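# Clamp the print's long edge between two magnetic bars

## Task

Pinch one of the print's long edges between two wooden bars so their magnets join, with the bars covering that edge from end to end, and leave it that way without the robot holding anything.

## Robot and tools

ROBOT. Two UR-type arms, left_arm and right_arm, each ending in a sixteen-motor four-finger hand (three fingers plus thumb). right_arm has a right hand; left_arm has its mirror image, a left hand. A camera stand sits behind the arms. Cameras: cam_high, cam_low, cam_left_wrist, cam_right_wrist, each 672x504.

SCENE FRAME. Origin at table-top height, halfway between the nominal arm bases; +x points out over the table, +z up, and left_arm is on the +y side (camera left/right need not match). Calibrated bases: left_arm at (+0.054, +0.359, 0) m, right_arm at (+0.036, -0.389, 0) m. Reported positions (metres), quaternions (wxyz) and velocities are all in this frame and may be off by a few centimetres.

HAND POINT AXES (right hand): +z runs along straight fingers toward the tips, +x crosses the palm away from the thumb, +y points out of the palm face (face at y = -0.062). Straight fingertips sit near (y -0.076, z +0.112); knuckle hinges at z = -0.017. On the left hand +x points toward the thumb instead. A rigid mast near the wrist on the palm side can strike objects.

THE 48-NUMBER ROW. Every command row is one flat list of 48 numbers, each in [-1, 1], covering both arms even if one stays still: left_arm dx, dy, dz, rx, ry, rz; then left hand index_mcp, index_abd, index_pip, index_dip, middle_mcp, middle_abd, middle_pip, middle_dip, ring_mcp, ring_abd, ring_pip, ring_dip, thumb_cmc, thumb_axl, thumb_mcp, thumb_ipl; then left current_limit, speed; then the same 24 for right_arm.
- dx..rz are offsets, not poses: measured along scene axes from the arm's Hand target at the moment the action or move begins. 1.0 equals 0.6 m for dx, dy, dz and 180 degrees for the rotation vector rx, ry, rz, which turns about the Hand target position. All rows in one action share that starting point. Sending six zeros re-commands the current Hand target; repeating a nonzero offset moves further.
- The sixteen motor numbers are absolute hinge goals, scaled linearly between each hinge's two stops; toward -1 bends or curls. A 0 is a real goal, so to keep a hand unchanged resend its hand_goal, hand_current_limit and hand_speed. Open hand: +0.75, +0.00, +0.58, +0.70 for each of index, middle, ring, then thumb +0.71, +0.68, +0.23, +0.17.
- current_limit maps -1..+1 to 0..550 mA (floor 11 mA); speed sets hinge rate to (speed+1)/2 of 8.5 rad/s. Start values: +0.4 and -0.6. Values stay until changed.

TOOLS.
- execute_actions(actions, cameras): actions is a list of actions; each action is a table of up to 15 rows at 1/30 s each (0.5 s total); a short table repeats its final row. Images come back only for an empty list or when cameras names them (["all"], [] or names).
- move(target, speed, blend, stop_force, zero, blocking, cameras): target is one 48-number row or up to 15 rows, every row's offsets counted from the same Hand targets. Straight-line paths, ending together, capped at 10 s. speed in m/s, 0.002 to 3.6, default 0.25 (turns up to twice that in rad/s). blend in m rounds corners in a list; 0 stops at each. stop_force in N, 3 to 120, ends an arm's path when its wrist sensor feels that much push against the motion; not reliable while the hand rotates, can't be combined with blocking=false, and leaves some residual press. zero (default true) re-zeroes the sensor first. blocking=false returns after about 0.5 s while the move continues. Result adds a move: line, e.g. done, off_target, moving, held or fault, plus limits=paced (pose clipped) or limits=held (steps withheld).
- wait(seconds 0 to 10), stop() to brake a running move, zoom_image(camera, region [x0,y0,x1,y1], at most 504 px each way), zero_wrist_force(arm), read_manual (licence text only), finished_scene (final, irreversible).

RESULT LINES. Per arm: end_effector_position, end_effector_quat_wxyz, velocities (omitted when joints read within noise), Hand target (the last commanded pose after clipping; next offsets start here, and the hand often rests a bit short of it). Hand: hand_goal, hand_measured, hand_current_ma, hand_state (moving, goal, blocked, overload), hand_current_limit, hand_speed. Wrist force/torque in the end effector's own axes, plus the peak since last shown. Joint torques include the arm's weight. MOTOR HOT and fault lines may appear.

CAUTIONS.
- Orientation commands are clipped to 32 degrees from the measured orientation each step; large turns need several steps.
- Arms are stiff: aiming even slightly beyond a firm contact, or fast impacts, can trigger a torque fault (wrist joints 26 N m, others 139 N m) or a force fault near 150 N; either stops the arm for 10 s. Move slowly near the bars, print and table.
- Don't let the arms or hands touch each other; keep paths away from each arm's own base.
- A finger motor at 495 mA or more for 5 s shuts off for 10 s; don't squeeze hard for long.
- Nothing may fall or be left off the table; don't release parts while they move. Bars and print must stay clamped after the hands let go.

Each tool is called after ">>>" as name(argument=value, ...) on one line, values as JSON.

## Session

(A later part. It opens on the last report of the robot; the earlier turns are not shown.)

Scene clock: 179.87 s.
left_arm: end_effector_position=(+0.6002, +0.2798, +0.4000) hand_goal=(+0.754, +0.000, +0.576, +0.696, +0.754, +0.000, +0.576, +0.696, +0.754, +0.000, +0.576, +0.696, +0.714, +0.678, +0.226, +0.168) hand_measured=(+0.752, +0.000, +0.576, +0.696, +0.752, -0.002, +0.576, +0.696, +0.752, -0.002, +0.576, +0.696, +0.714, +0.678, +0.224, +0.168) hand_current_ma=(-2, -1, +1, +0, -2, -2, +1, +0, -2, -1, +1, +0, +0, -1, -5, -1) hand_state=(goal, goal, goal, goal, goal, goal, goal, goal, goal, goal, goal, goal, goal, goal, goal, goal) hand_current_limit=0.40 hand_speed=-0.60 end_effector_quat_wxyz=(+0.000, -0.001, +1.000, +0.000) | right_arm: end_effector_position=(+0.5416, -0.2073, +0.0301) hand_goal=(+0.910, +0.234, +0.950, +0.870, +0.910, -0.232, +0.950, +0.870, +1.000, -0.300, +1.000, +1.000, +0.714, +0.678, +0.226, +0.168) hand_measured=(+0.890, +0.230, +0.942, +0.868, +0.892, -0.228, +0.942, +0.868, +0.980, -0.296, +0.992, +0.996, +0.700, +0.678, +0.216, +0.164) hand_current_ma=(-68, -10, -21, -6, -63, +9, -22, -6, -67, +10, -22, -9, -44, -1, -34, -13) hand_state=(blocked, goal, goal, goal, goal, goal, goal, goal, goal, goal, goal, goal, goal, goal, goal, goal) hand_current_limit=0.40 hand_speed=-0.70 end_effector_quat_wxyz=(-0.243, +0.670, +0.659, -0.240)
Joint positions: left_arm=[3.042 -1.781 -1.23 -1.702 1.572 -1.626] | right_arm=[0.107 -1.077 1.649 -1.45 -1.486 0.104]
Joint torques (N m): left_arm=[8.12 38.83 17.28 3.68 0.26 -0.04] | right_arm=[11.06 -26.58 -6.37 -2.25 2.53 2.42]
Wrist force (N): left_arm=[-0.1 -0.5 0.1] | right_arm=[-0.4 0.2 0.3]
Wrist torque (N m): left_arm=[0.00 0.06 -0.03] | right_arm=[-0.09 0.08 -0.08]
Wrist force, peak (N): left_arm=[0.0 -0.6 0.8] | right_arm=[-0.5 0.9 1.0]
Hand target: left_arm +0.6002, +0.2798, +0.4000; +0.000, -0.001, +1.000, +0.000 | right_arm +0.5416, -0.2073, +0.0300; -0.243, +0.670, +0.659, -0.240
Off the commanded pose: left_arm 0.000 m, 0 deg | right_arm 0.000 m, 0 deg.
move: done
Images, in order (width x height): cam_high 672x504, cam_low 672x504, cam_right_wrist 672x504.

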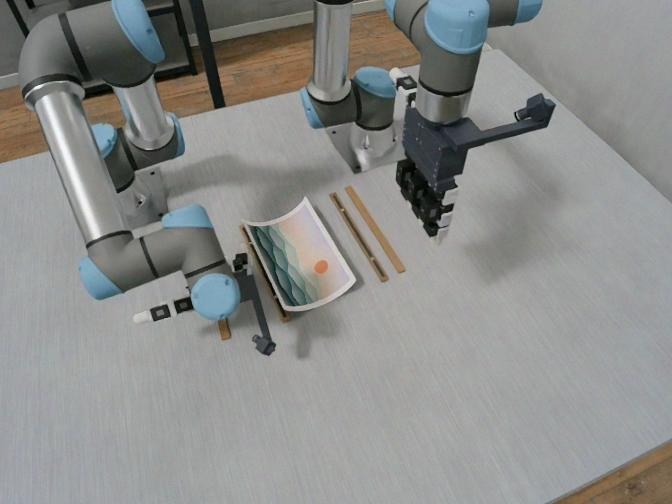

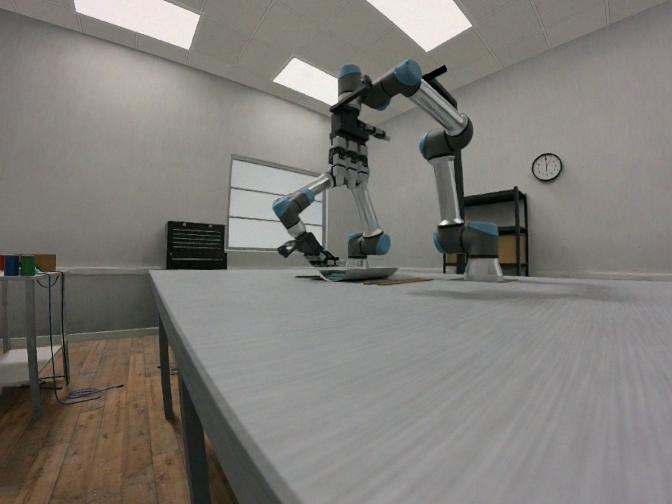

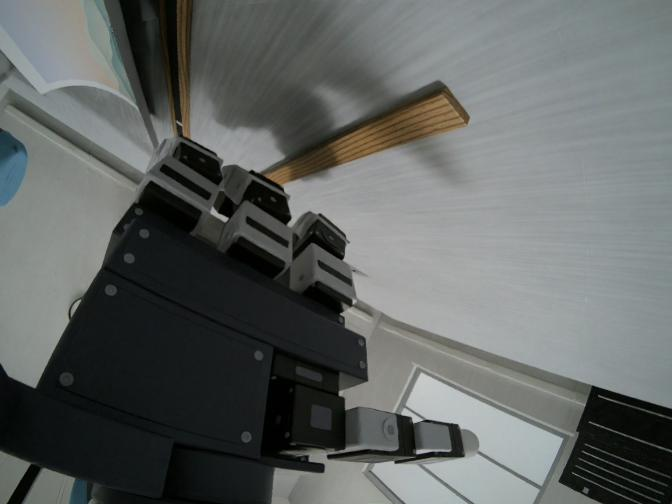

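>>> move(target=[0,0,0,0,0,0,0.754,0,0.576,0.696,0.754,0,0.576,0.696,0.754,0,0.576,0.696,0.714,0.678,0.226,0.168,0.4,-0.6,0,0,-0.04,0,0,0,0.91,0.233,0.95,0.8696,0.91,-0.233,0.95,0.8696,1,-0.3,1,1,0.714,0.678,0.226,0.168,0.4,-0.7], speed=0.06, stop_force=4, cameras=[])

>>> move(target=[0,0,0,0,0,0,0.754,0,0.576,0.696,0.754,0,0.576,0.696,0.754,0,0.576,0.696,0.714,0.678,0.226,0.168,0.4,-0.6,0,0,-0.024,0,0,0,0.91,0.233,0.95,0.8696,0.91,-0.233,0.95,0.8696,1,-0.3,1,1,0.714,0.678,0.226,0.168,0.4,-0.7], speed=0.012, stop_force=3, cameras=["cam_high", "cam_low", "cam_right_wrist"])

>>> zoom_image(camera="cam_right_wrist", region=[100, 0, 500, 260])

>>> zoom_image(camera="cam_low", region=[270, 230, 370, 290])

Scene clock: 183.27 s.
left_arm: end_effector_position=(+0.6002, +0.2798, +0.4000) hand_goal=(+0.754, +0.000, +0.576, +0.696, +0.754, +0.000, +0.576, +0.696, +0.754, +0.000, +0.576, +0.696, +0.714, +0.678, +0.226, +0.168) hand_measured=(+0.752, +0.000, +0.576, +0.696, +0.752, -0.002, +0.576, +0.696, +0.752, -0.002, +0.576, +0.696, +0.714, +0.678, +0.224, +0.168) hand_current_ma=(-2, -1, +1, +0, -2, -2, +1, +0, -2, -1, +1, +0, +0, -1, -5, -1) hand_state=(goal, goal, goal, goal, goal, goal, goal, goal, goal, goal, goal, goal, goal, goal, goal, goal) hand_current_limit=0.40 hand_speed=-0.60 end_effector_quat_wxyz=(+0.000, -0.001, +1.000, +0.000) | right_arm: end_effector_position=(+0.5416, -0.2073, +0.0060) hand_goal=(+0.910, +0.234, +0.950, +0.870, +0.910, -0.232, +0.950, +0.870, +1.000, -0.300, +1.000, +1.000, +0.714, +0.678, +0.226, +0.168) hand_measured=(+0.890, +0.230, +0.942, +0.868, +0.892, -0.228, +0.942, +0.868, +0.980, -0.296, +0.992, +0.996, +0.700, +0.678, +0.216, +0.164) hand_current_ma=(-68, -10, -21, -6, -63, +9, -22, -6, -67, +10, -22, -9, -44, -1, -34, -13) hand_state=(blocked, goal, goal, goal, goal, goal, goal, goal, goal, goal, goal, goal, goal, goal, goal, goal) hand_current_limit=0.40 hand_speed=-0.70 end_effector_quat_wxyz=(-0.243, +0.670, +0.659, -0.240)
Joint positions: left_arm=[3.042 -1.781 -1.23 -1.702 1.572 -1.626] | right_arm=[0.107 -1.045 1.671 -1.504 -1.486 0.104]
Joint torques (N m): left_arm=[7.79 38.69 17.69 3.5 0.5 0.2] | right_arm=[9.23 -27.85 -5.68 -2.54 2 1.7]
Wrist force (N): left_arm=[0.1 -0.5 0.1] | right_arm=[-0.4 0.0 0.2]
Wrist torque (N m): left_arm=[0.00 0.03 -0.01] | right_arm=[-0.09 0.09 -0.09]
Wrist force, peak (N): left_arm=[0.3 -0.8 0.5] | right_arm=[-0.5 0.2 0.6]
Hand target: left_arm +0.6002, +0.2798, +0.4000; +0.000, -0.001, +1.000, +0.000 | right_arm +0.5416, -0.2073, +0.0060; -0.243, +0.670, +0.659, -0.240
Off the commanded pose: left_arm 0.000 m, 0 deg | right_arm 0.000 m, 0 deg.
move: done
No camera images: "cameras" was empty.

Scene clock: 185.37 s.
left_arm: end_effector_position=(+0.6002, +0.2798, +0.4000) hand_goal=(+0.754, +0.000, +0.576, +0.696, +0.754, +0.000, +0.576, +0.696, +0.754, +0.000, +0.576, +0.696, +0.714, +0.678, +0.226, +0.168) hand_measured=(+0.752, +0.000, +0.576, +0.696, +0.752, -0.002, +0.576, +0.696, +0.752, -0.002, +0.576, +0.696, +0.714, +0.678, +0.224, +0.168) hand_current_ma=(-2, -1, +1, +0, -2, -2, +1, +0, -2, -1, +1, +0, +0, -1, -5, -1) hand_state=(goal, goal, goal, goal, goal, goal, goal, goal, goal, goal, goal, goal, goal, goal, goal, goal) hand_current_limit=0.40 hand_speed=-0.60 end_effector_quat_wxyz=(+0.000, -0.001, +1.000, +0.000) | right_arm: end_effector_position=(+0.5416, -0.2073, -0.0084) hand_goal=(+0.910, +0.234, +0.950, +0.870, +0.910, -0.232, +0.950, +0.870, +1.000, -0.300, +1.000, +1.000, +0.714, +0.678, +0.226, +0.168) hand_measured=(+0.906, +0.230, +0.950, +0.868, +0.906, -0.228, +0.950, +0.868, +0.980, -0.296, +0.992, +0.996, +0.700, +0.678, +0.216, +0.164) hand_current_ma=(-10, -9, -1, -6, -8, +8, -1, -6, -67, +10, -22, -9, -44, -1, -34, -13) hand_state=(goal, goal, goal, goal, goal, goal, goal, goal, goal, goal, goal, goal, goal, goal, goal, goal) hand_current_limit=0.40 hand_speed=-0.70 end_effector_quat_wxyz=(-0.243, +0.670, +0.659, -0.240)
Joint positions: left_arm=[3.042 -1.781 -1.23 -1.702 1.572 -1.626] | right_arm=[0.107 -1.025 1.682 -1.536 -1.486 0.104]
Joint torques (N m): left_arm=[6.98 38.74 19.32 3.46 0.37 0.12] | right_arm=[8.28 -26.58 -5.55 -2.61 2.12 1.45]
Wrist force (N): left_arm=[0.2 -0.4 0.4] | right_arm=[-0.5 -0.7 -0.9]
Wrist torque (N m): left_arm=[-0.03 0.03 0.00] | right_arm=[0.09 0.10 -0.10]
Wrist force, peak (N): left_arm=[0.3 -0.7 0.6] | right_arm=[-0.7 -0.8 -1.0]
Hand target: left_arm +0.6002, +0.2798, +0.4000; +0.000, -0.001, +1.000, +0.000 | right_arm +0.5416, -0.2073, -0.0084; -0.243, +0.670, +0.659, -0.240
Off the commanded pose: left_arm 0.000 m, 0 deg | right_arm 0.000 m, 0 deg.
move: done
Images, in order (width x height): cam_high 672x504, cam_low 672x504, cam_right_wrist 672x504.

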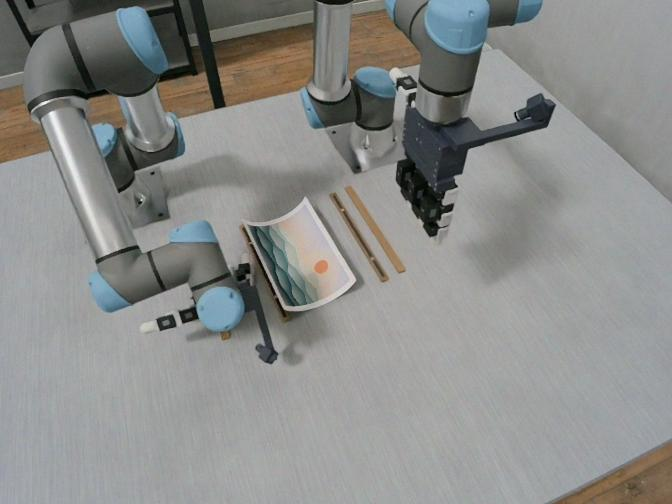

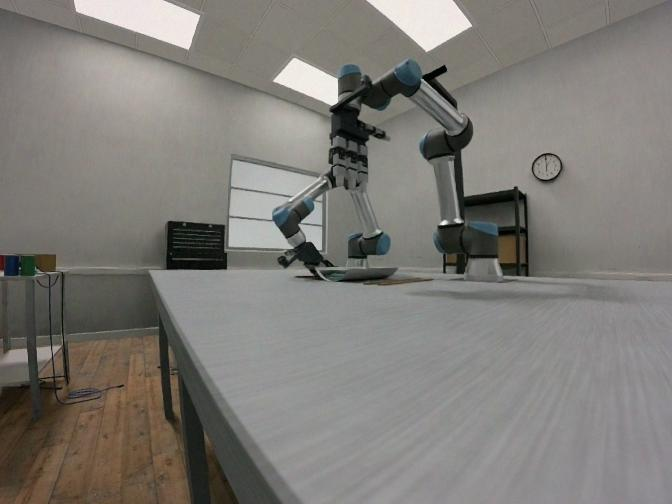

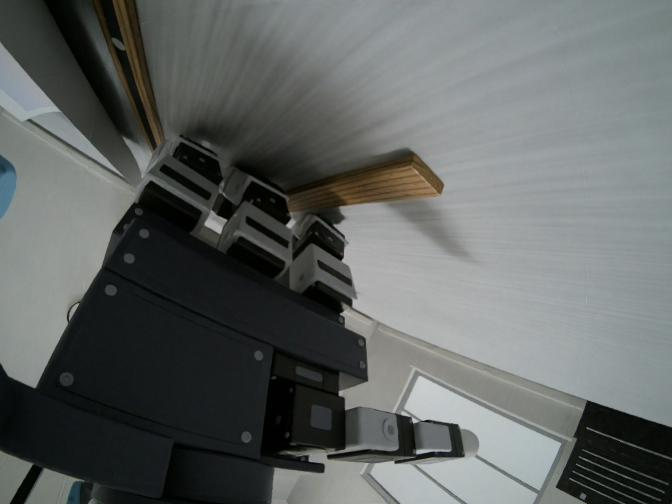

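Scaled by 1.260 from the camera's 672x504 image, which has a finer 960x720 frame.

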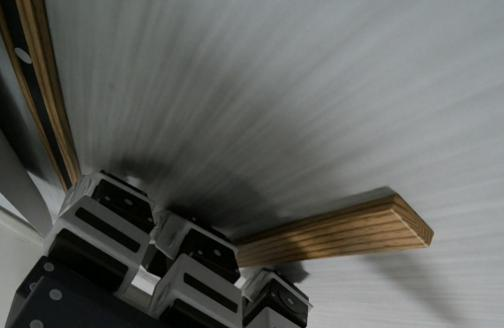

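Scaled by 5.040 from the camera's 672x504 image, which has a finer 960x720 frame.

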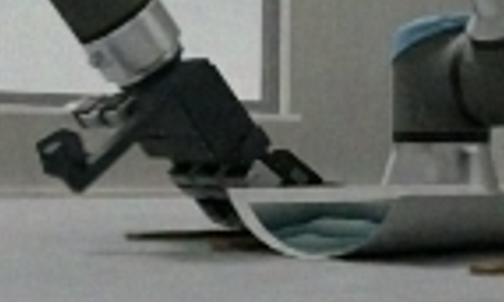

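>>> move(target=[[0,0,0,0,0,0,0.754,0,0.576,0.696,0.754,0,0.576,0.696,0.754,0,0.576,0.696,0.714,0.678,0.226,0.168,0.4,-0.6,0,0,0,0,0,0,0.91,0.1,0.95,0.8696,0.91,-0.1,0.95,0.8696,1,-0.3,1,1,0.714,0.678,0.226,0.168,0.4,-0.85],[0,0,0,0,0,0,0.754,0,0.576,0.696,0.754,0,0.576,0.696,0.754,0,0.576,0.696,0.714,0.678,0.226,0.168,0.4,-0.6,0,0,0,0,0,0,0.91,-0.02,0.95,0.8696,0.91,0.02,0.95,0.8696,1,-0.3,1,1,0.714,0.678,0.226,0.168,0.4,-0.85]], speed=0.02, cameras=["cam_right_wrist"])

>>> zoom_image(camera="cam_right_wrist", region=[100, 80, 500, 340])

Scene clock: 187.27 s.
left_arm: end_effector_position=(+0.6002, +0.2798, +0.4000) hand_goal=(+0.754, +0.000, +0.576, +0.696, +0.754, +0.000, +0.576, +0.696, +0.754, +0.000, +0.576, +0.696, +0.714, +0.678, +0.226, +0.168) hand_measured=(+0.752, +0.000, +0.576, +0.696, +0.752, -0.002, +0.576, +0.696, +0.752, -0.002, +0.576, +0.696, +0.714, +0.678, +0.224, +0.168) hand_current_ma=(-2, -1, +1, +0, -2, -2, +1, +0, -2, -1, +1, +0, +0, -1, -5, -1) hand_state=(goal, goal, goal, goal, goal, goal, goal, goal, goal, goal, goal, goal, goal, goal, goal, goal) hand_current_limit=0.40 hand_speed=-0.60 end_effector_quat_wxyz=(+0.000, -0.001, +1.000, +0.000) | right_arm: end_effector_position=(+0.5416, -0.2073, -0.0084) hand_goal=(+0.910, -0.020, +0.950, +0.870, +0.910, +0.020, +0.950, +0.870, +1.000, -0.300, +1.000, +1.000, +0.714, +0.678, +0.226, +0.168) hand_measured=(+0.906, +0.070, +0.950, +0.870, +0.908, -0.064, +0.950, +0.870, +0.980, -0.296, +0.992, +0.996, +0.700, +0.678, +0.216, +0.164) hand_current_ma=(-9, +308, -1, -2, -7, -282, -1, -2, -67, +10, -22, -9, -44, -1, -34, -13) hand_state=(goal, blocked, goal, goal, goal, blocked, goal, goal, goal, goal, goal, goal, goal, goal, goal, goal) hand_current_limit=0.40 hand_speed=-0.85 end_effector_quat_wxyz=(-0.243, +0.670, +0.659, -0.240)
Joint positions: left_arm=[3.042 -1.781 -1.23 -1.702 1.572 -1.626] | right_arm=[0.107 -1.024 1.682 -1.536 -1.486 0.104]
Joint torques (N m): left_arm=[7.17 39.11 16.62 3.59 0.06 0.05] | right_arm=[7.58 -27.5 -4.58 -2.07 2.12 1.52]
Wrist force (N): left_arm=[0.1 -0.5 0.3] | right_arm=[-0.5 -0.2 -0.1]
Wrist torque (N m): left_arm=[-0.02 0.03 -0.01] | right_arm=[0.00 0.09 -0.10]
Wrist force, peak (N): left_arm=[-0.2 -0.8 0.2] | right_arm=[-0.5 -0.8 -1.1]
Hand target: left_arm +0.6002, +0.2798, +0.4000; +0.000, -0.001, +1.000, +0.000 | right_arm +0.5416, -0.2073, -0.0084; -0.243, +0.670, +0.659, -0.240
Off the commanded pose: left_arm 0.000 m, 0 deg | right_arm 0.000 m, 0 deg.
move: done
Images, in order (width x height): cam_right_wrist 672x504.

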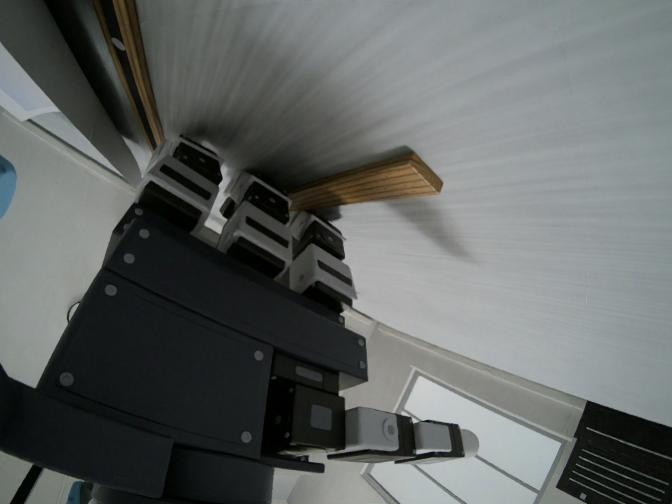

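Scaled by 1.260 from the camera's 672x504 image, which has a finer 960x720 frame.

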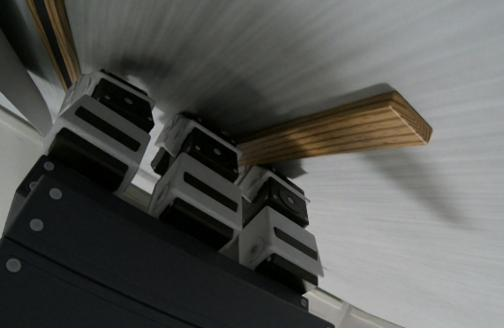

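>>> move(target=[0,0,0,0,0,0,0.754,0,0.576,0.696,0.754,0,0.576,0.696,0.754,0,0.576,0.696,0.714,0.678,0.226,0.168,0.4,-0.6,0,0,0.05,0,0,0,0.91,-0.02,0.95,0.8696,0.91,0.02,0.95,0.8696,1,-0.3,1,1,0.714,0.678,0.226,0.168,0.4,-0.85], speed=0.02, cameras=["cam_high", "cam_low", "cam_right_wrist"])

>>> zoom_image(camera="cam_right_wrist", region=[100, 0, 500, 260])

>>> zoom_image(camera="cam_low", region=[270, 230, 370, 290])

Scene clock: 189.60 s.
left_arm: end_effector_position=(+0.6002, +0.2798, +0.4000) hand_goal=(+0.754, +0.000, +0.576, +0.696, +0.754, +0.000, +0.576, +0.696, +0.754, +0.000, +0.576, +0.696, +0.714, +0.678, +0.226, +0.168) hand_measured=(+0.752, +0.000, +0.576, +0.696, +0.752, -0.002, +0.576, +0.696, +0.752, -0.002, +0.576, +0.696, +0.714, +0.678, +0.224, +0.168) hand_current_ma=(-2, -1, +1, +0, -2, -2, +1, +0, -2, -1, +1, +0, +0, -1, -5, -1) hand_state=(goal, goal, goal, goal, goal, goal, goal, goal, goal, goal, goal, goal, goal, goal, goal, goal) hand_current_limit=0.40 hand_speed=-0.60 end_effector_quat_wxyz=(+0.000, -0.001, +1.000, +0.000) | right_arm: end_effector_position=(+0.5416, -0.2073, +0.0215) hand_goal=(+0.910, -0.020, +0.950, +0.870, +0.910, +0.020, +0.950, +0.870, +1.000, -0.300, +1.000, +1.000, +0.714, +0.678, +0.226, +0.168) hand_measured=(+0.900, +0.058, +0.948, +0.870, +0.902, -0.050, +0.948, +0.870, +0.980, -0.296, +0.992, +0.996, +0.700, +0.678, +0.216, +0.164) hand_current_ma=(-29, +262, -3, -2, -25, -234, -3, -2, -67, +10, -22, -9, -44, -1, -34, -13) hand_state=(goal, blocked, goal, goal, goal, blocked, goal, goal, goal, goal, goal, goal, goal, goal, goal, goal) hand_current_limit=0.40 hand_speed=-0.85 end_effector_quat_wxyz=(-0.243, +0.670, +0.659, -0.240)
Joint positions: left_arm=[3.042 -1.781 -1.23 -1.702 1.572 -1.626] | right_arm=[0.107 -1.066 1.657 -1.47 -1.486 0.104]
Joint torques (N m): left_arm=[6.85 38.68 17.89 3.64 0.29 -0.11] | right_arm=[9.15 -51.19 -31.31 1.54 1.46 1.89]
Wrist force (N): left_arm=[0.3 -0.5 0.2] | right_arm=[-0.4 0.2 0.4]
Wrist torque (N m): left_arm=[-0.02 0.00 0.01] | right_arm=[-0.14 0.09 -0.09]
Wrist force, peak (N): left_arm=[0.1 -0.8 0.7] | right_arm=[-0.7 0.3 0.5]
Hand target: left_arm +0.6002, +0.2798, +0.4000; +0.000, -0.001, +1.000, +0.000 | right_arm +0.5416, -0.2073, +0.0216; -0.243, +0.670, +0.659, -0.240
Off the commanded pose: left_arm 0.000 m, 0 deg | right_arm 0.000 m, 0 deg.
move: done
Images, in order (width x height): cam_high 672x504, cam_low 672x504, cam_right_wrist 672x504.

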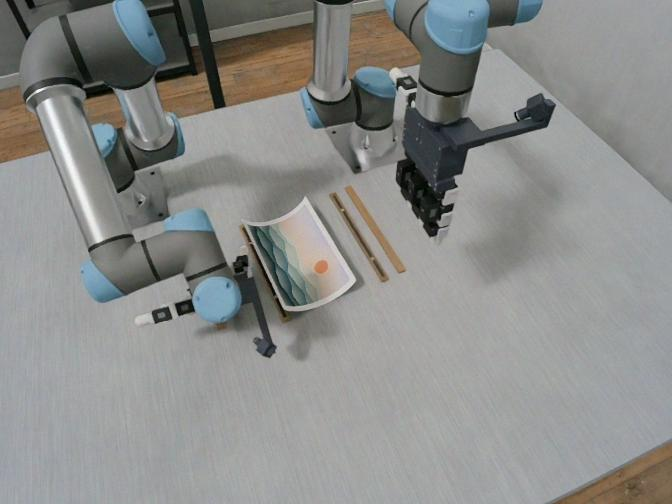

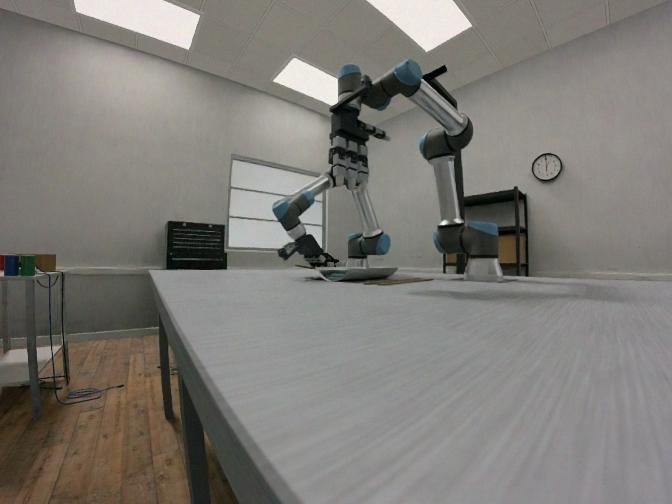

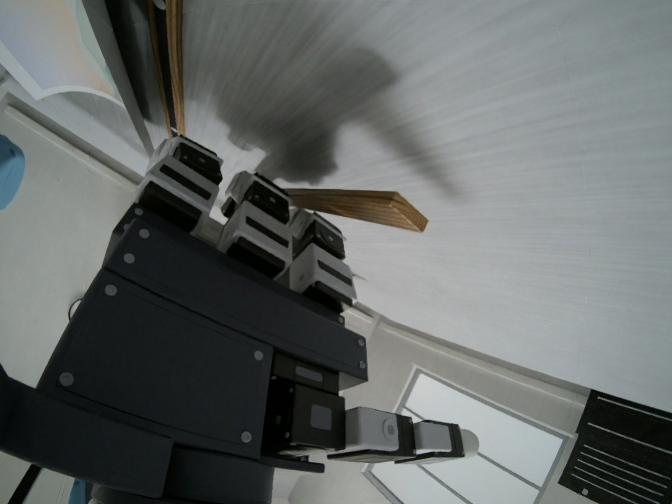

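Scaled by 1.260 from the camera's 672x504 image, which has a finer 960x720 frame.

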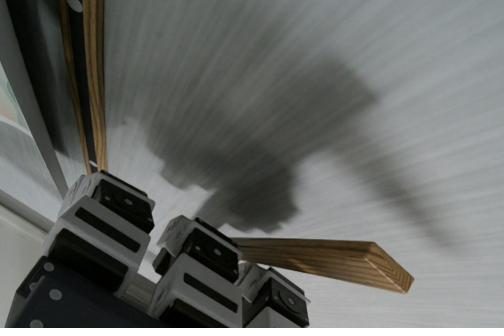

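Scaled by 5.040 from the camera's 672x504 image, which has a finer 960x720 frame.

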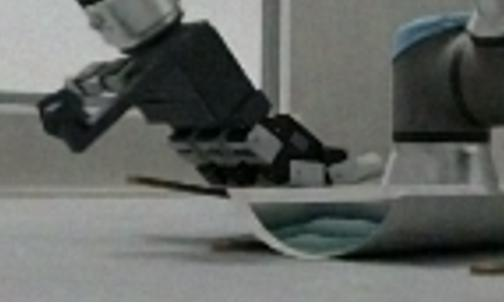

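>>> move(target=[[0,0,0,0,0,0,0.754,0,0.576,0.696,0.754,0,0.576,0.696,0.754,0,0.576,0.696,0.714,0.678,0.226,0.168,0.4,-0.6,0,0,0.0558,0,0,0,0.91,-0.02,0.95,0.8696,0.91,0.02,0.95,0.8696,1,-0.3,1,1,0.714,0.678,0.226,0.168,0.4,-0.85],[0,0,0,0,0,0,0.754,0,0.576,0.696,0.754,0,0.576,0.696,0.754,0,0.576,0.696,0.714,0.678,0.226,0.168,0.4,-0.6,0.0102,0.2297,0.0558,0,0,0.0322,0.91,-0.02,0.95,0.8696,0.91,0.02,0.95,0.8696,1,-0.3,1,1,0.714,0.678,0.226,0.168,0.4,-0.85]], speed=0.08, blend=0.01, cameras=["all"])

>>> zoom_image(camera="cam_high", region=[190, 190, 350, 350])

>>> zoom_image(camera="cam_right_wrist", region=[50, 0, 500, 300])

>>> zoom_image(camera="cam_low", region=[270, 220, 400, 290])

Scene clock: 196.20 s.
left_arm: end_effector_position=(+0.6002, +0.2798, +0.4000) hand_goal=(+0.754, +0.000, +0.576, +0.696, +0.754, +0.000, +0.576, +0.696, +0.754, +0.000, +0.576, +0.696, +0.714, +0.678, +0.226, +0.168) hand_measured=(+0.752, +0.000, +0.576, +0.696, +0.752, -0.002, +0.576, +0.696, +0.752, -0.002, +0.576, +0.696, +0.714, +0.678, +0.224, +0.168) hand_current_ma=(-2, -1, +1, +0, -2, -2, +1, +0, -2, -1, +1, +0, +0, -1, -5, -1) hand_state=(goal, goal, goal, goal, goal, goal, goal, goal, goal, goal, goal, goal, goal, goal, goal, goal) hand_current_limit=0.40 hand_speed=-0.60 end_effector_quat_wxyz=(+0.000, -0.001, +1.000, +0.000) | right_arm: end_effector_position=(+0.5477, -0.0696, +0.0551) hand_goal=(+0.910, -0.020, +0.950, +0.870, +0.910, +0.020, +0.950, +0.870, +1.000, -0.300, +1.000, +1.000, +0.714, +0.678, +0.226, +0.168) hand_measured=(+0.900, +0.058, +0.948, +0.870, +0.902, -0.050, +0.948, +0.870, +0.980, -0.296, +0.992, +0.996, +0.700, +0.678, +0.216, +0.164) hand_current_ma=(-32, +262, -4, -2, -25, -234, -3, -2, -67, +9, -22, -9, -44, -1, -34, -13) hand_state=(goal, blocked, goal, goal, goal, blocked, goal, goal, goal, goal, goal, goal, goal, goal, goal, goal) hand_current_limit=0.40 hand_speed=-0.85 end_effector_quat_wxyz=(-0.231, +0.636, +0.692, -0.252)
Joint positions: left_arm=[3.042 -1.781 -1.23 -1.702 1.572 -1.626] | right_arm=[0.328 -0.969 1.402 -1.322 -1.41 0.197]
Joint torques (N m): left_arm=[7.96 39.71 17.31 3.64 0.23 0.35] | right_arm=[10.4 -30.78 -32.67 1.29 2.7 2.31]
Wrist force (N): left_arm=[0.0 -0.5 0.2] | right_arm=[-0.5 0.5 0.3]
Wrist torque (N m): left_arm=[-0.01 0.04 -0.02] | right_arm=[-0.08 0.09 -0.07]
Wrist force, peak (N): left_arm=[0.2 -0.8 0.6] | right_arm=[-0.6 0.4 0.9]
Hand target: left_arm +0.6002, +0.2798, +0.4000; +0.000, -0.001, +1.000, +0.000 | right_arm +0.5477, -0.0695, +0.0551; -0.231, +0.636, +0.692, -0.252
Off the commanded pose: left_arm 0.000 m, 0 deg | right_arm 0.000 m, 0 deg.
move: done

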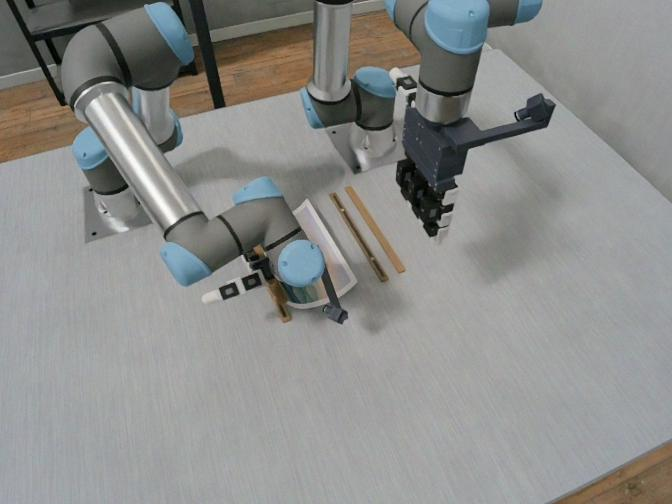

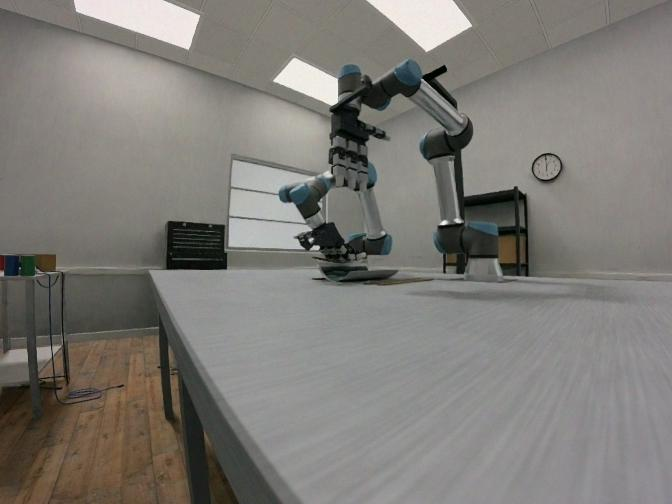

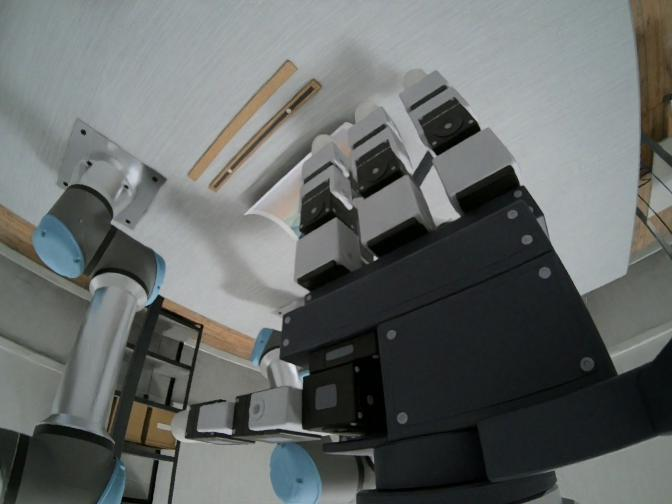

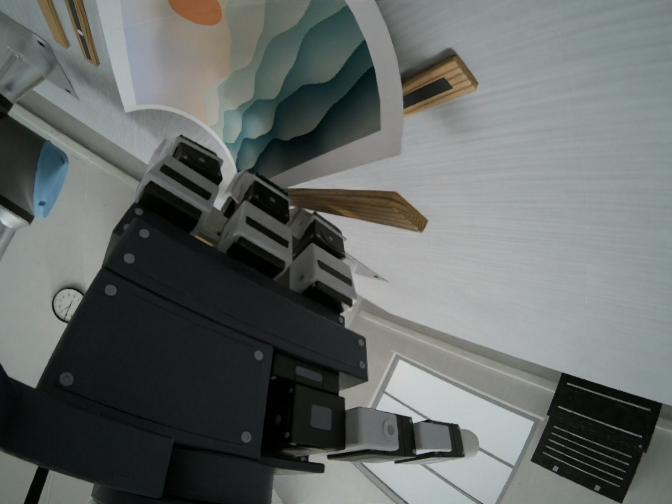

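Scaled by 3.150 from the camera's 672x504 image, which has a finer 960x720 frame.

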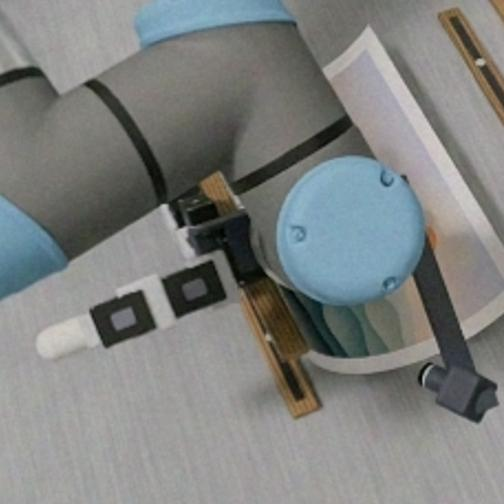

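Scaled by 1.120 from the camera's 672x504 image, which has a finer 960x720 frame.

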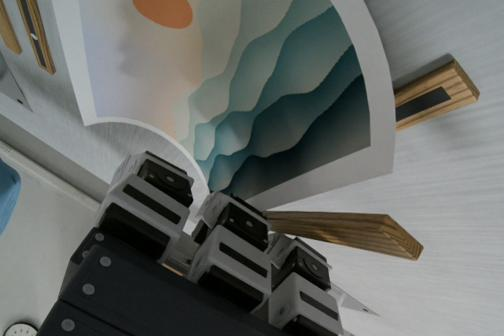

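Scaled by 3.877 from the camera's 672x504 image, which has a finer 960x720 frame.

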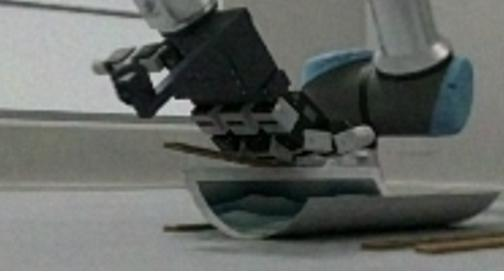

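>>> zoom_image(camera="cam_high", region=[250, 265, 310, 330])

>>> zoom_image(camera="cam_high", region=[235, 225, 305, 295])

>>> zoom_image(camera="cam_right_wrist", region=[260, 20, 500, 240])

Scaled by 7.754 from the camera's 672x504 image, which has a finer 960x720 frame.

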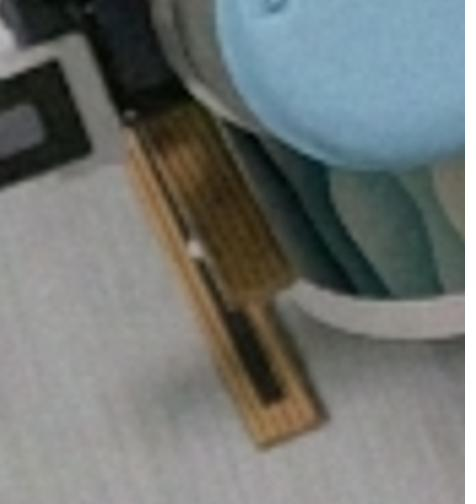

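Scaled by 7.200 from the camera's 672x504 image, which has a finer 960x720 frame.

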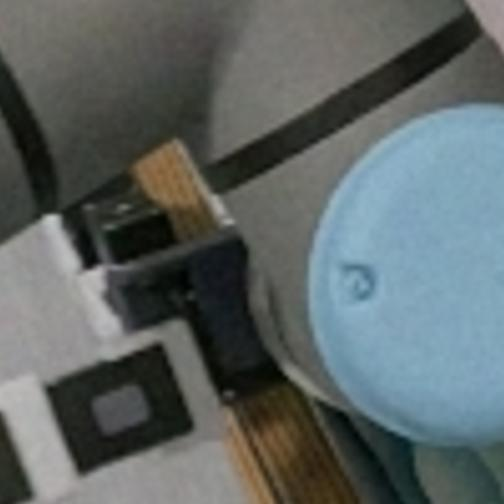

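Scaled by 2.100 from the camera's 672x504 image, which has a finer 960x720 frame.

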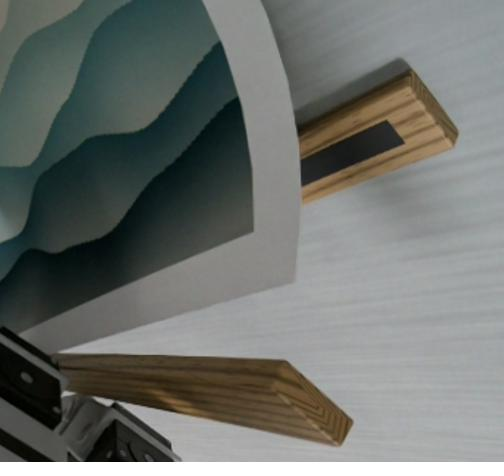

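>>> move(target=[0,0,0,0,0,0,0.754,0,0.576,0.696,0.754,0,0.576,0.696,0.754,0,0.576,0.696,0.714,0.678,0.226,0.168,0.4,-0.6,0,-0.0025,-0.045,0,0,0,0.91,-0.02,0.95,0.8696,0.91,0.02,0.95,0.8696,1,-0.3,1,1,0.714,0.678,0.226,0.168,0.4,-0.85], speed=0.05, cameras=["cam_high", "cam_low", "cam_right_wrist"])

>>> zoom_image(camera="cam_high", region=[250, 265, 310, 330])

>>> zoom_image(camera="cam_right_wrist", region=[200, 20, 500, 240])

>>> zoom_image(camera="cam_low", region=[290, 235, 400, 290])

Scene clock: 204.43 s.
left_arm: end_effector_position=(+0.6002, +0.2798, +0.4000) hand_goal=(+0.754, +0.000, +0.576, +0.696, +0.754, +0.000, +0.576, +0.696, +0.754, +0.000, +0.576, +0.696, +0.714, +0.678, +0.226, +0.168) hand_measured=(+0.752, +0.000, +0.576, +0.696, +0.752, -0.002, +0.576, +0.696, +0.752, -0.002, +0.576, +0.696, +0.714, +0.678, +0.224, +0.168) hand_current_ma=(-2, -1, +1, +0, -2, -2, +1, +0, -2, -1, +1, +0, +0, -1, -5, -1) hand_state=(goal, goal, goal, goal, goal, goal, goal, goal, goal, goal, goal, goal, goal, goal, goal, goal) hand_current_limit=0.40 hand_speed=-0.60 end_effector_quat_wxyz=(+0.000, -0.001, +1.000, +0.000) | right_arm: end_effector_position=(+0.5477, -0.0710, +0.0282) hand_goal=(+0.910, -0.020, +0.950, +0.870, +0.910, +0.020, +0.950, +0.870, +1.000, -0.300, +1.000, +1.000, +0.714, +0.678, +0.226, +0.168) hand_measured=(+0.900, +0.058, +0.948, +0.870, +0.902, -0.050, +0.948, +0.870, +0.980, -0.296, +0.992, +0.996, +0.700, +0.678, +0.216, +0.164) hand_current_ma=(-32, +262, -4, -2, -25, -234, -3, -2, -67, +9, -22, -9, -44, -1, -34, -13) hand_state=(goal, blocked, goal, goal, goal, blocked, goal, goal, goal, goal, goal, goal, goal, goal, goal, goal) hand_current_limit=0.40 hand_speed=-0.85 end_effector_quat_wxyz=(-0.231, +0.636, +0.692, -0.252)
Joint positions: left_arm=[3.042 -1.781 -1.23 -1.702 1.572 -1.626] | right_arm=[0.326 -0.942 1.432 -1.38 -1.411 0.196]
Joint torques (N m): left_arm=[8.79 39.08 17.98 3.93 0.18 -0.08] | right_arm=[-11.74 -32.66 -7.41 -2.28 -2.49 -1.91]
Wrist force (N): left_arm=[0.2 -0.8 0.2] | right_arm=[-0.3 0.3 0.5]
Wrist torque (N m): left_arm=[-0.05 0.03 0.01] | right_arm=[-0.13 0.06 0.04]
Wrist force, peak (N): left_arm=[0.2 -0.8 0.6] | right_arm=[-0.8 0.6 0.3]
Hand target: left_arm +0.6002, +0.2798, +0.4000; +0.000, -0.001, +1.000, +0.000 | right_arm +0.5477, -0.0710, +0.0281; -0.231, +0.636, +0.692, -0.252
Off the commanded pose: left_arm 0.000 m, 0 deg | right_arm 0.000 m, 0 deg.
move: done
Images, in order (width x height): cam_high 672x504, cam_low 672x504, cam_right_wrist 672x504.

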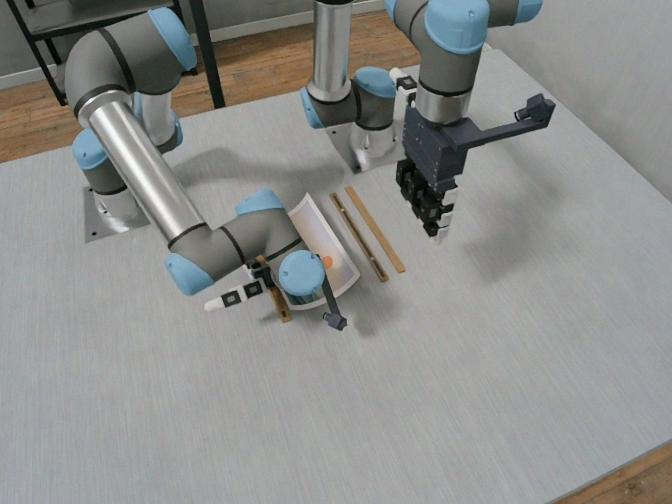

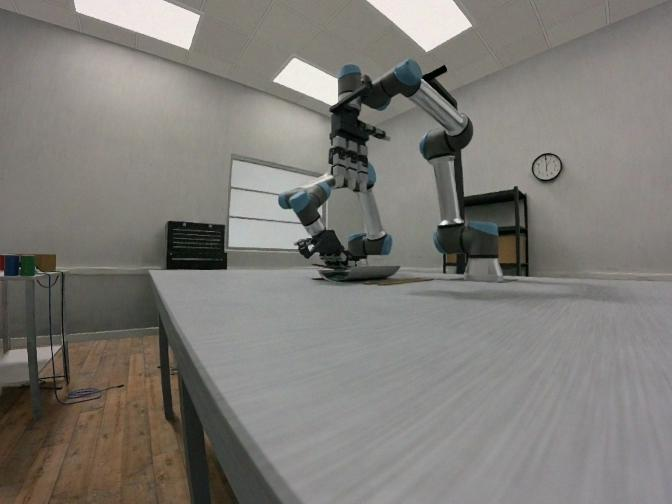

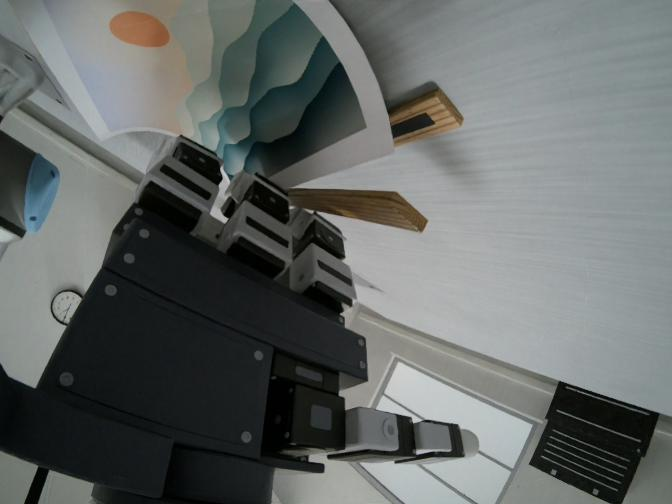

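Scaled by 7.754 from the camera's 672x504 image, which has a finer 960x720 frame.

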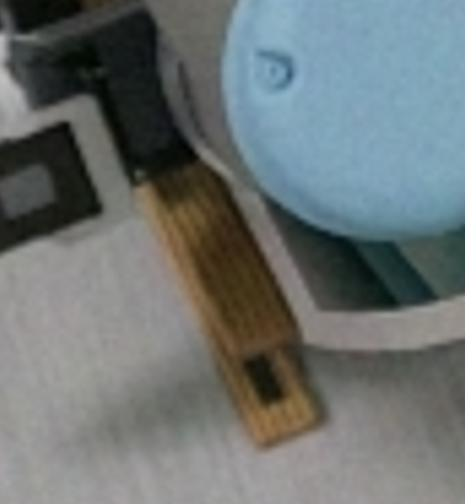

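Scaled by 1.680 from the camera's 672x504 image, which has a finer 960x720 frame.

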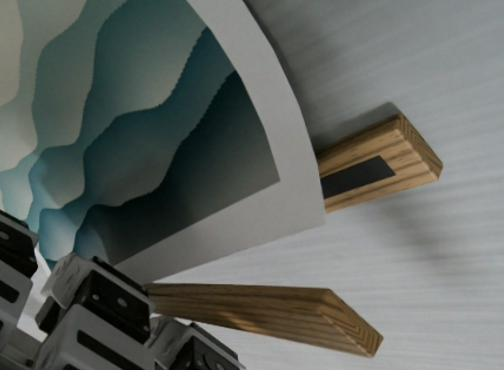

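Scaled by 4.582 from the camera's 672x504 image, which has a finer 960x720 frame.

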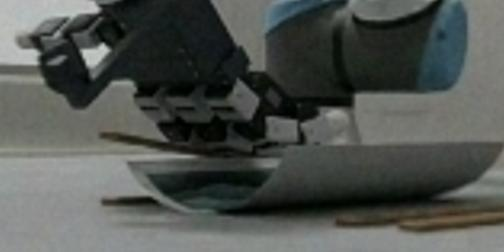

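>>> move(target=[0,0,0,0,0,0,0.754,0,0.576,0.696,0.754,0,0.576,0.696,0.754,0,0.576,0.696,0.714,0.678,0.226,0.168,0.4,-0.6,0,0.0017,-0.0198,-0.001,0.0122,0,0.91,-0.02,0.95,0.8696,0.91,0.02,0.95,0.8696,1,-0.3,1,1,0.714,0.678,0.226,0.168,0.4,-0.85], speed=0.03, cameras=["cam_high", "cam_low", "cam_right_wrist"])

>>> zoom_image(camera="cam_high", region=[250, 265, 310, 330])

>>> zoom_image(camera="cam_low", region=[290, 235, 400, 290])

>>> zoom_image(camera="cam_right_wrist", region=[200, 20, 500, 240])

Scene clock: 208.40 s.
left_arm: end_effector_position=(+0.6002, +0.2798, +0.4000) hand_goal=(+0.754, +0.000, +0.576, +0.696, +0.754, +0.000, +0.576, +0.696, +0.754, +0.000, +0.576, +0.696, +0.714, +0.678, +0.226, +0.168) hand_measured=(+0.752, +0.000, +0.576, +0.696, +0.752, -0.002, +0.576, +0.696, +0.752, -0.002, +0.576, +0.696, +0.714, +0.678, +0.224, +0.168) hand_current_ma=(-2, -1, +1, +0, -2, -2, +1, +0, -2, -1, +1, +0, +0, -1, -5, -1) hand_state=(goal, goal, goal, goal, goal, goal, goal, goal, goal, goal, goal, goal, goal, goal, goal, goal) hand_current_limit=0.40 hand_speed=-0.60 end_effector_quat_wxyz=(+0.000, -0.001, +1.000, +0.000) | right_arm: end_effector_position=(+0.5477, -0.0700, +0.0163) hand_goal=(+0.910, -0.020, +0.950, +0.870, +0.910, +0.020, +0.950, +0.870, +1.000, -0.300, +1.000, +1.000, +0.714, +0.678, +0.226, +0.168) hand_measured=(+0.900, +0.058, +0.948, +0.870, +0.902, -0.050, +0.948, +0.870, +0.980, -0.296, +0.992, +0.996, +0.700, +0.678, +0.216, +0.164) hand_current_ma=(-32, +262, -4, -2, -25, -234, -3, -2, -67, +9, -22, -9, -44, -1, -34, -13) hand_state=(goal, blocked, goal, goal, goal, blocked, goal, goal, goal, goal, goal, goal, goal, goal, goal, goal) hand_current_limit=0.40 hand_speed=-0.85 end_effector_quat_wxyz=(-0.243, +0.632, +0.687, -0.265)
Joint positions: left_arm=[3.042 -1.781 -1.23 -1.702 1.572 -1.626] | right_arm=[0.324 -0.905 1.404 -1.35 -1.405 0.188]
Joint torques (N m): left_arm=[7.64 37.81 18.88 3.68 0.07 -0.01] | right_arm=[-10.31 -32.76 -31.2 1.63 2.59 -2.12]
Wrist force (N): left_arm=[0.1 -0.8 0.3] | right_arm=[-0.3 0.3 0.4]
Wrist torque (N m): left_arm=[-0.06 0.04 0.00] | right_arm=[-0.10 0.06 0.05]
Wrist force, peak (N): left_arm=[0.6 -0.7 0.3] | right_arm=[-0.7 0.2 0.7]
Hand target: left_arm +0.6002, +0.2798, +0.4000; +0.000, -0.001, +1.000, +0.000 | right_arm +0.5477, -0.0700, +0.0162; -0.243, +0.632, +0.687, -0.265
Off the commanded pose: left_arm 0.000 m, 0 deg | right_arm 0.000 m, 0 deg.
move: done
Images, in order (width x height): cam_high 672x504, cam_low 672x504, cam_right_wrist 672x504.

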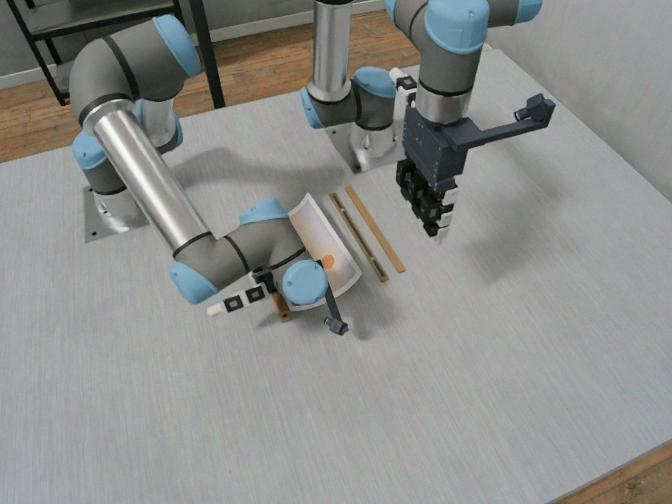

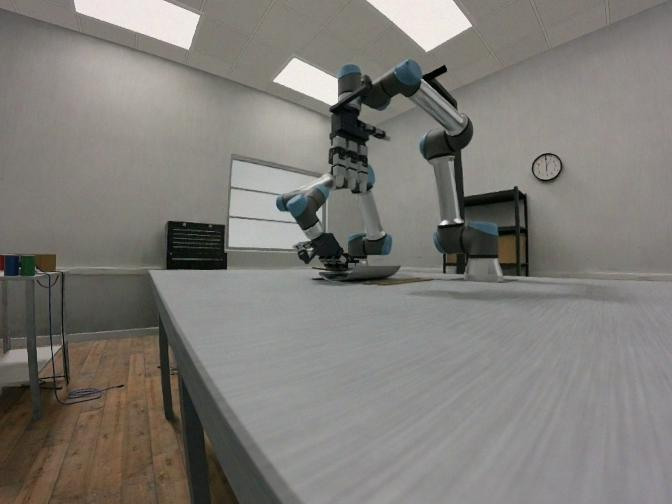

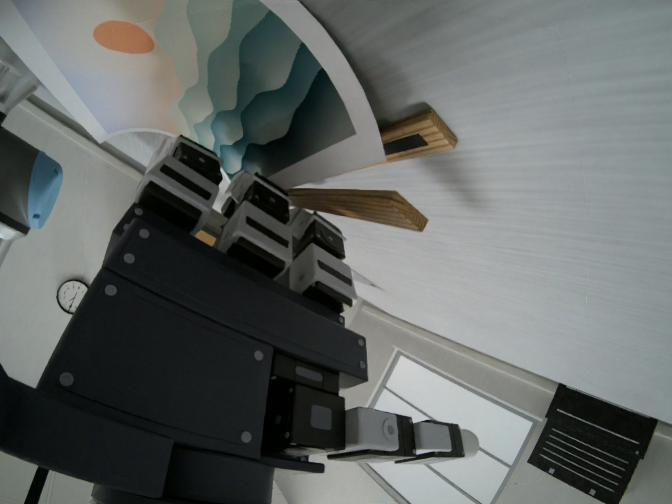

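Scaled by 7.754 from the camera's 672x504 image, which has a finer 960x720 frame.

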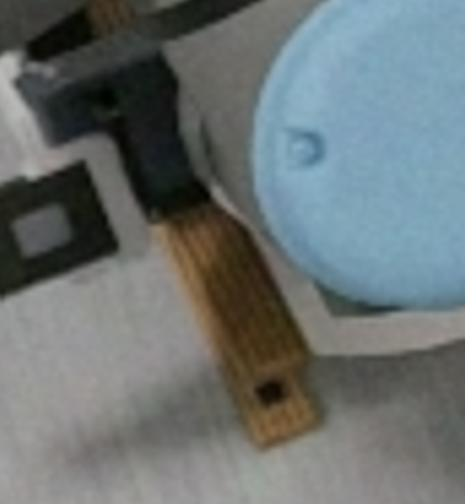

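Scaled by 4.582 from the camera's 672x504 image, which has a finer 960x720 frame.

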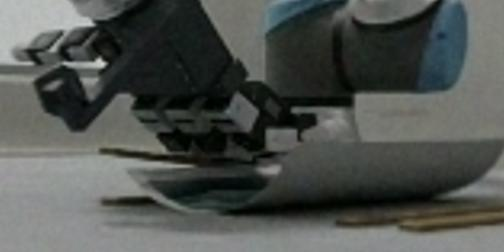

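Scaled by 1.680 from the camera's 672x504 image, which has a finer 960x720 frame.

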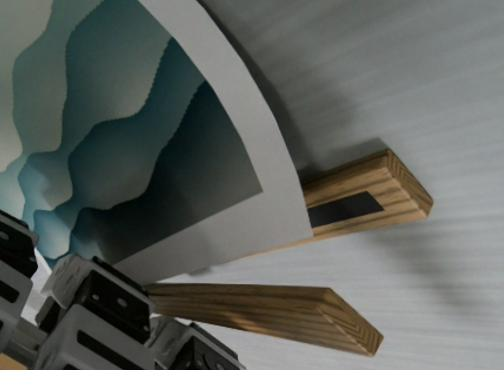

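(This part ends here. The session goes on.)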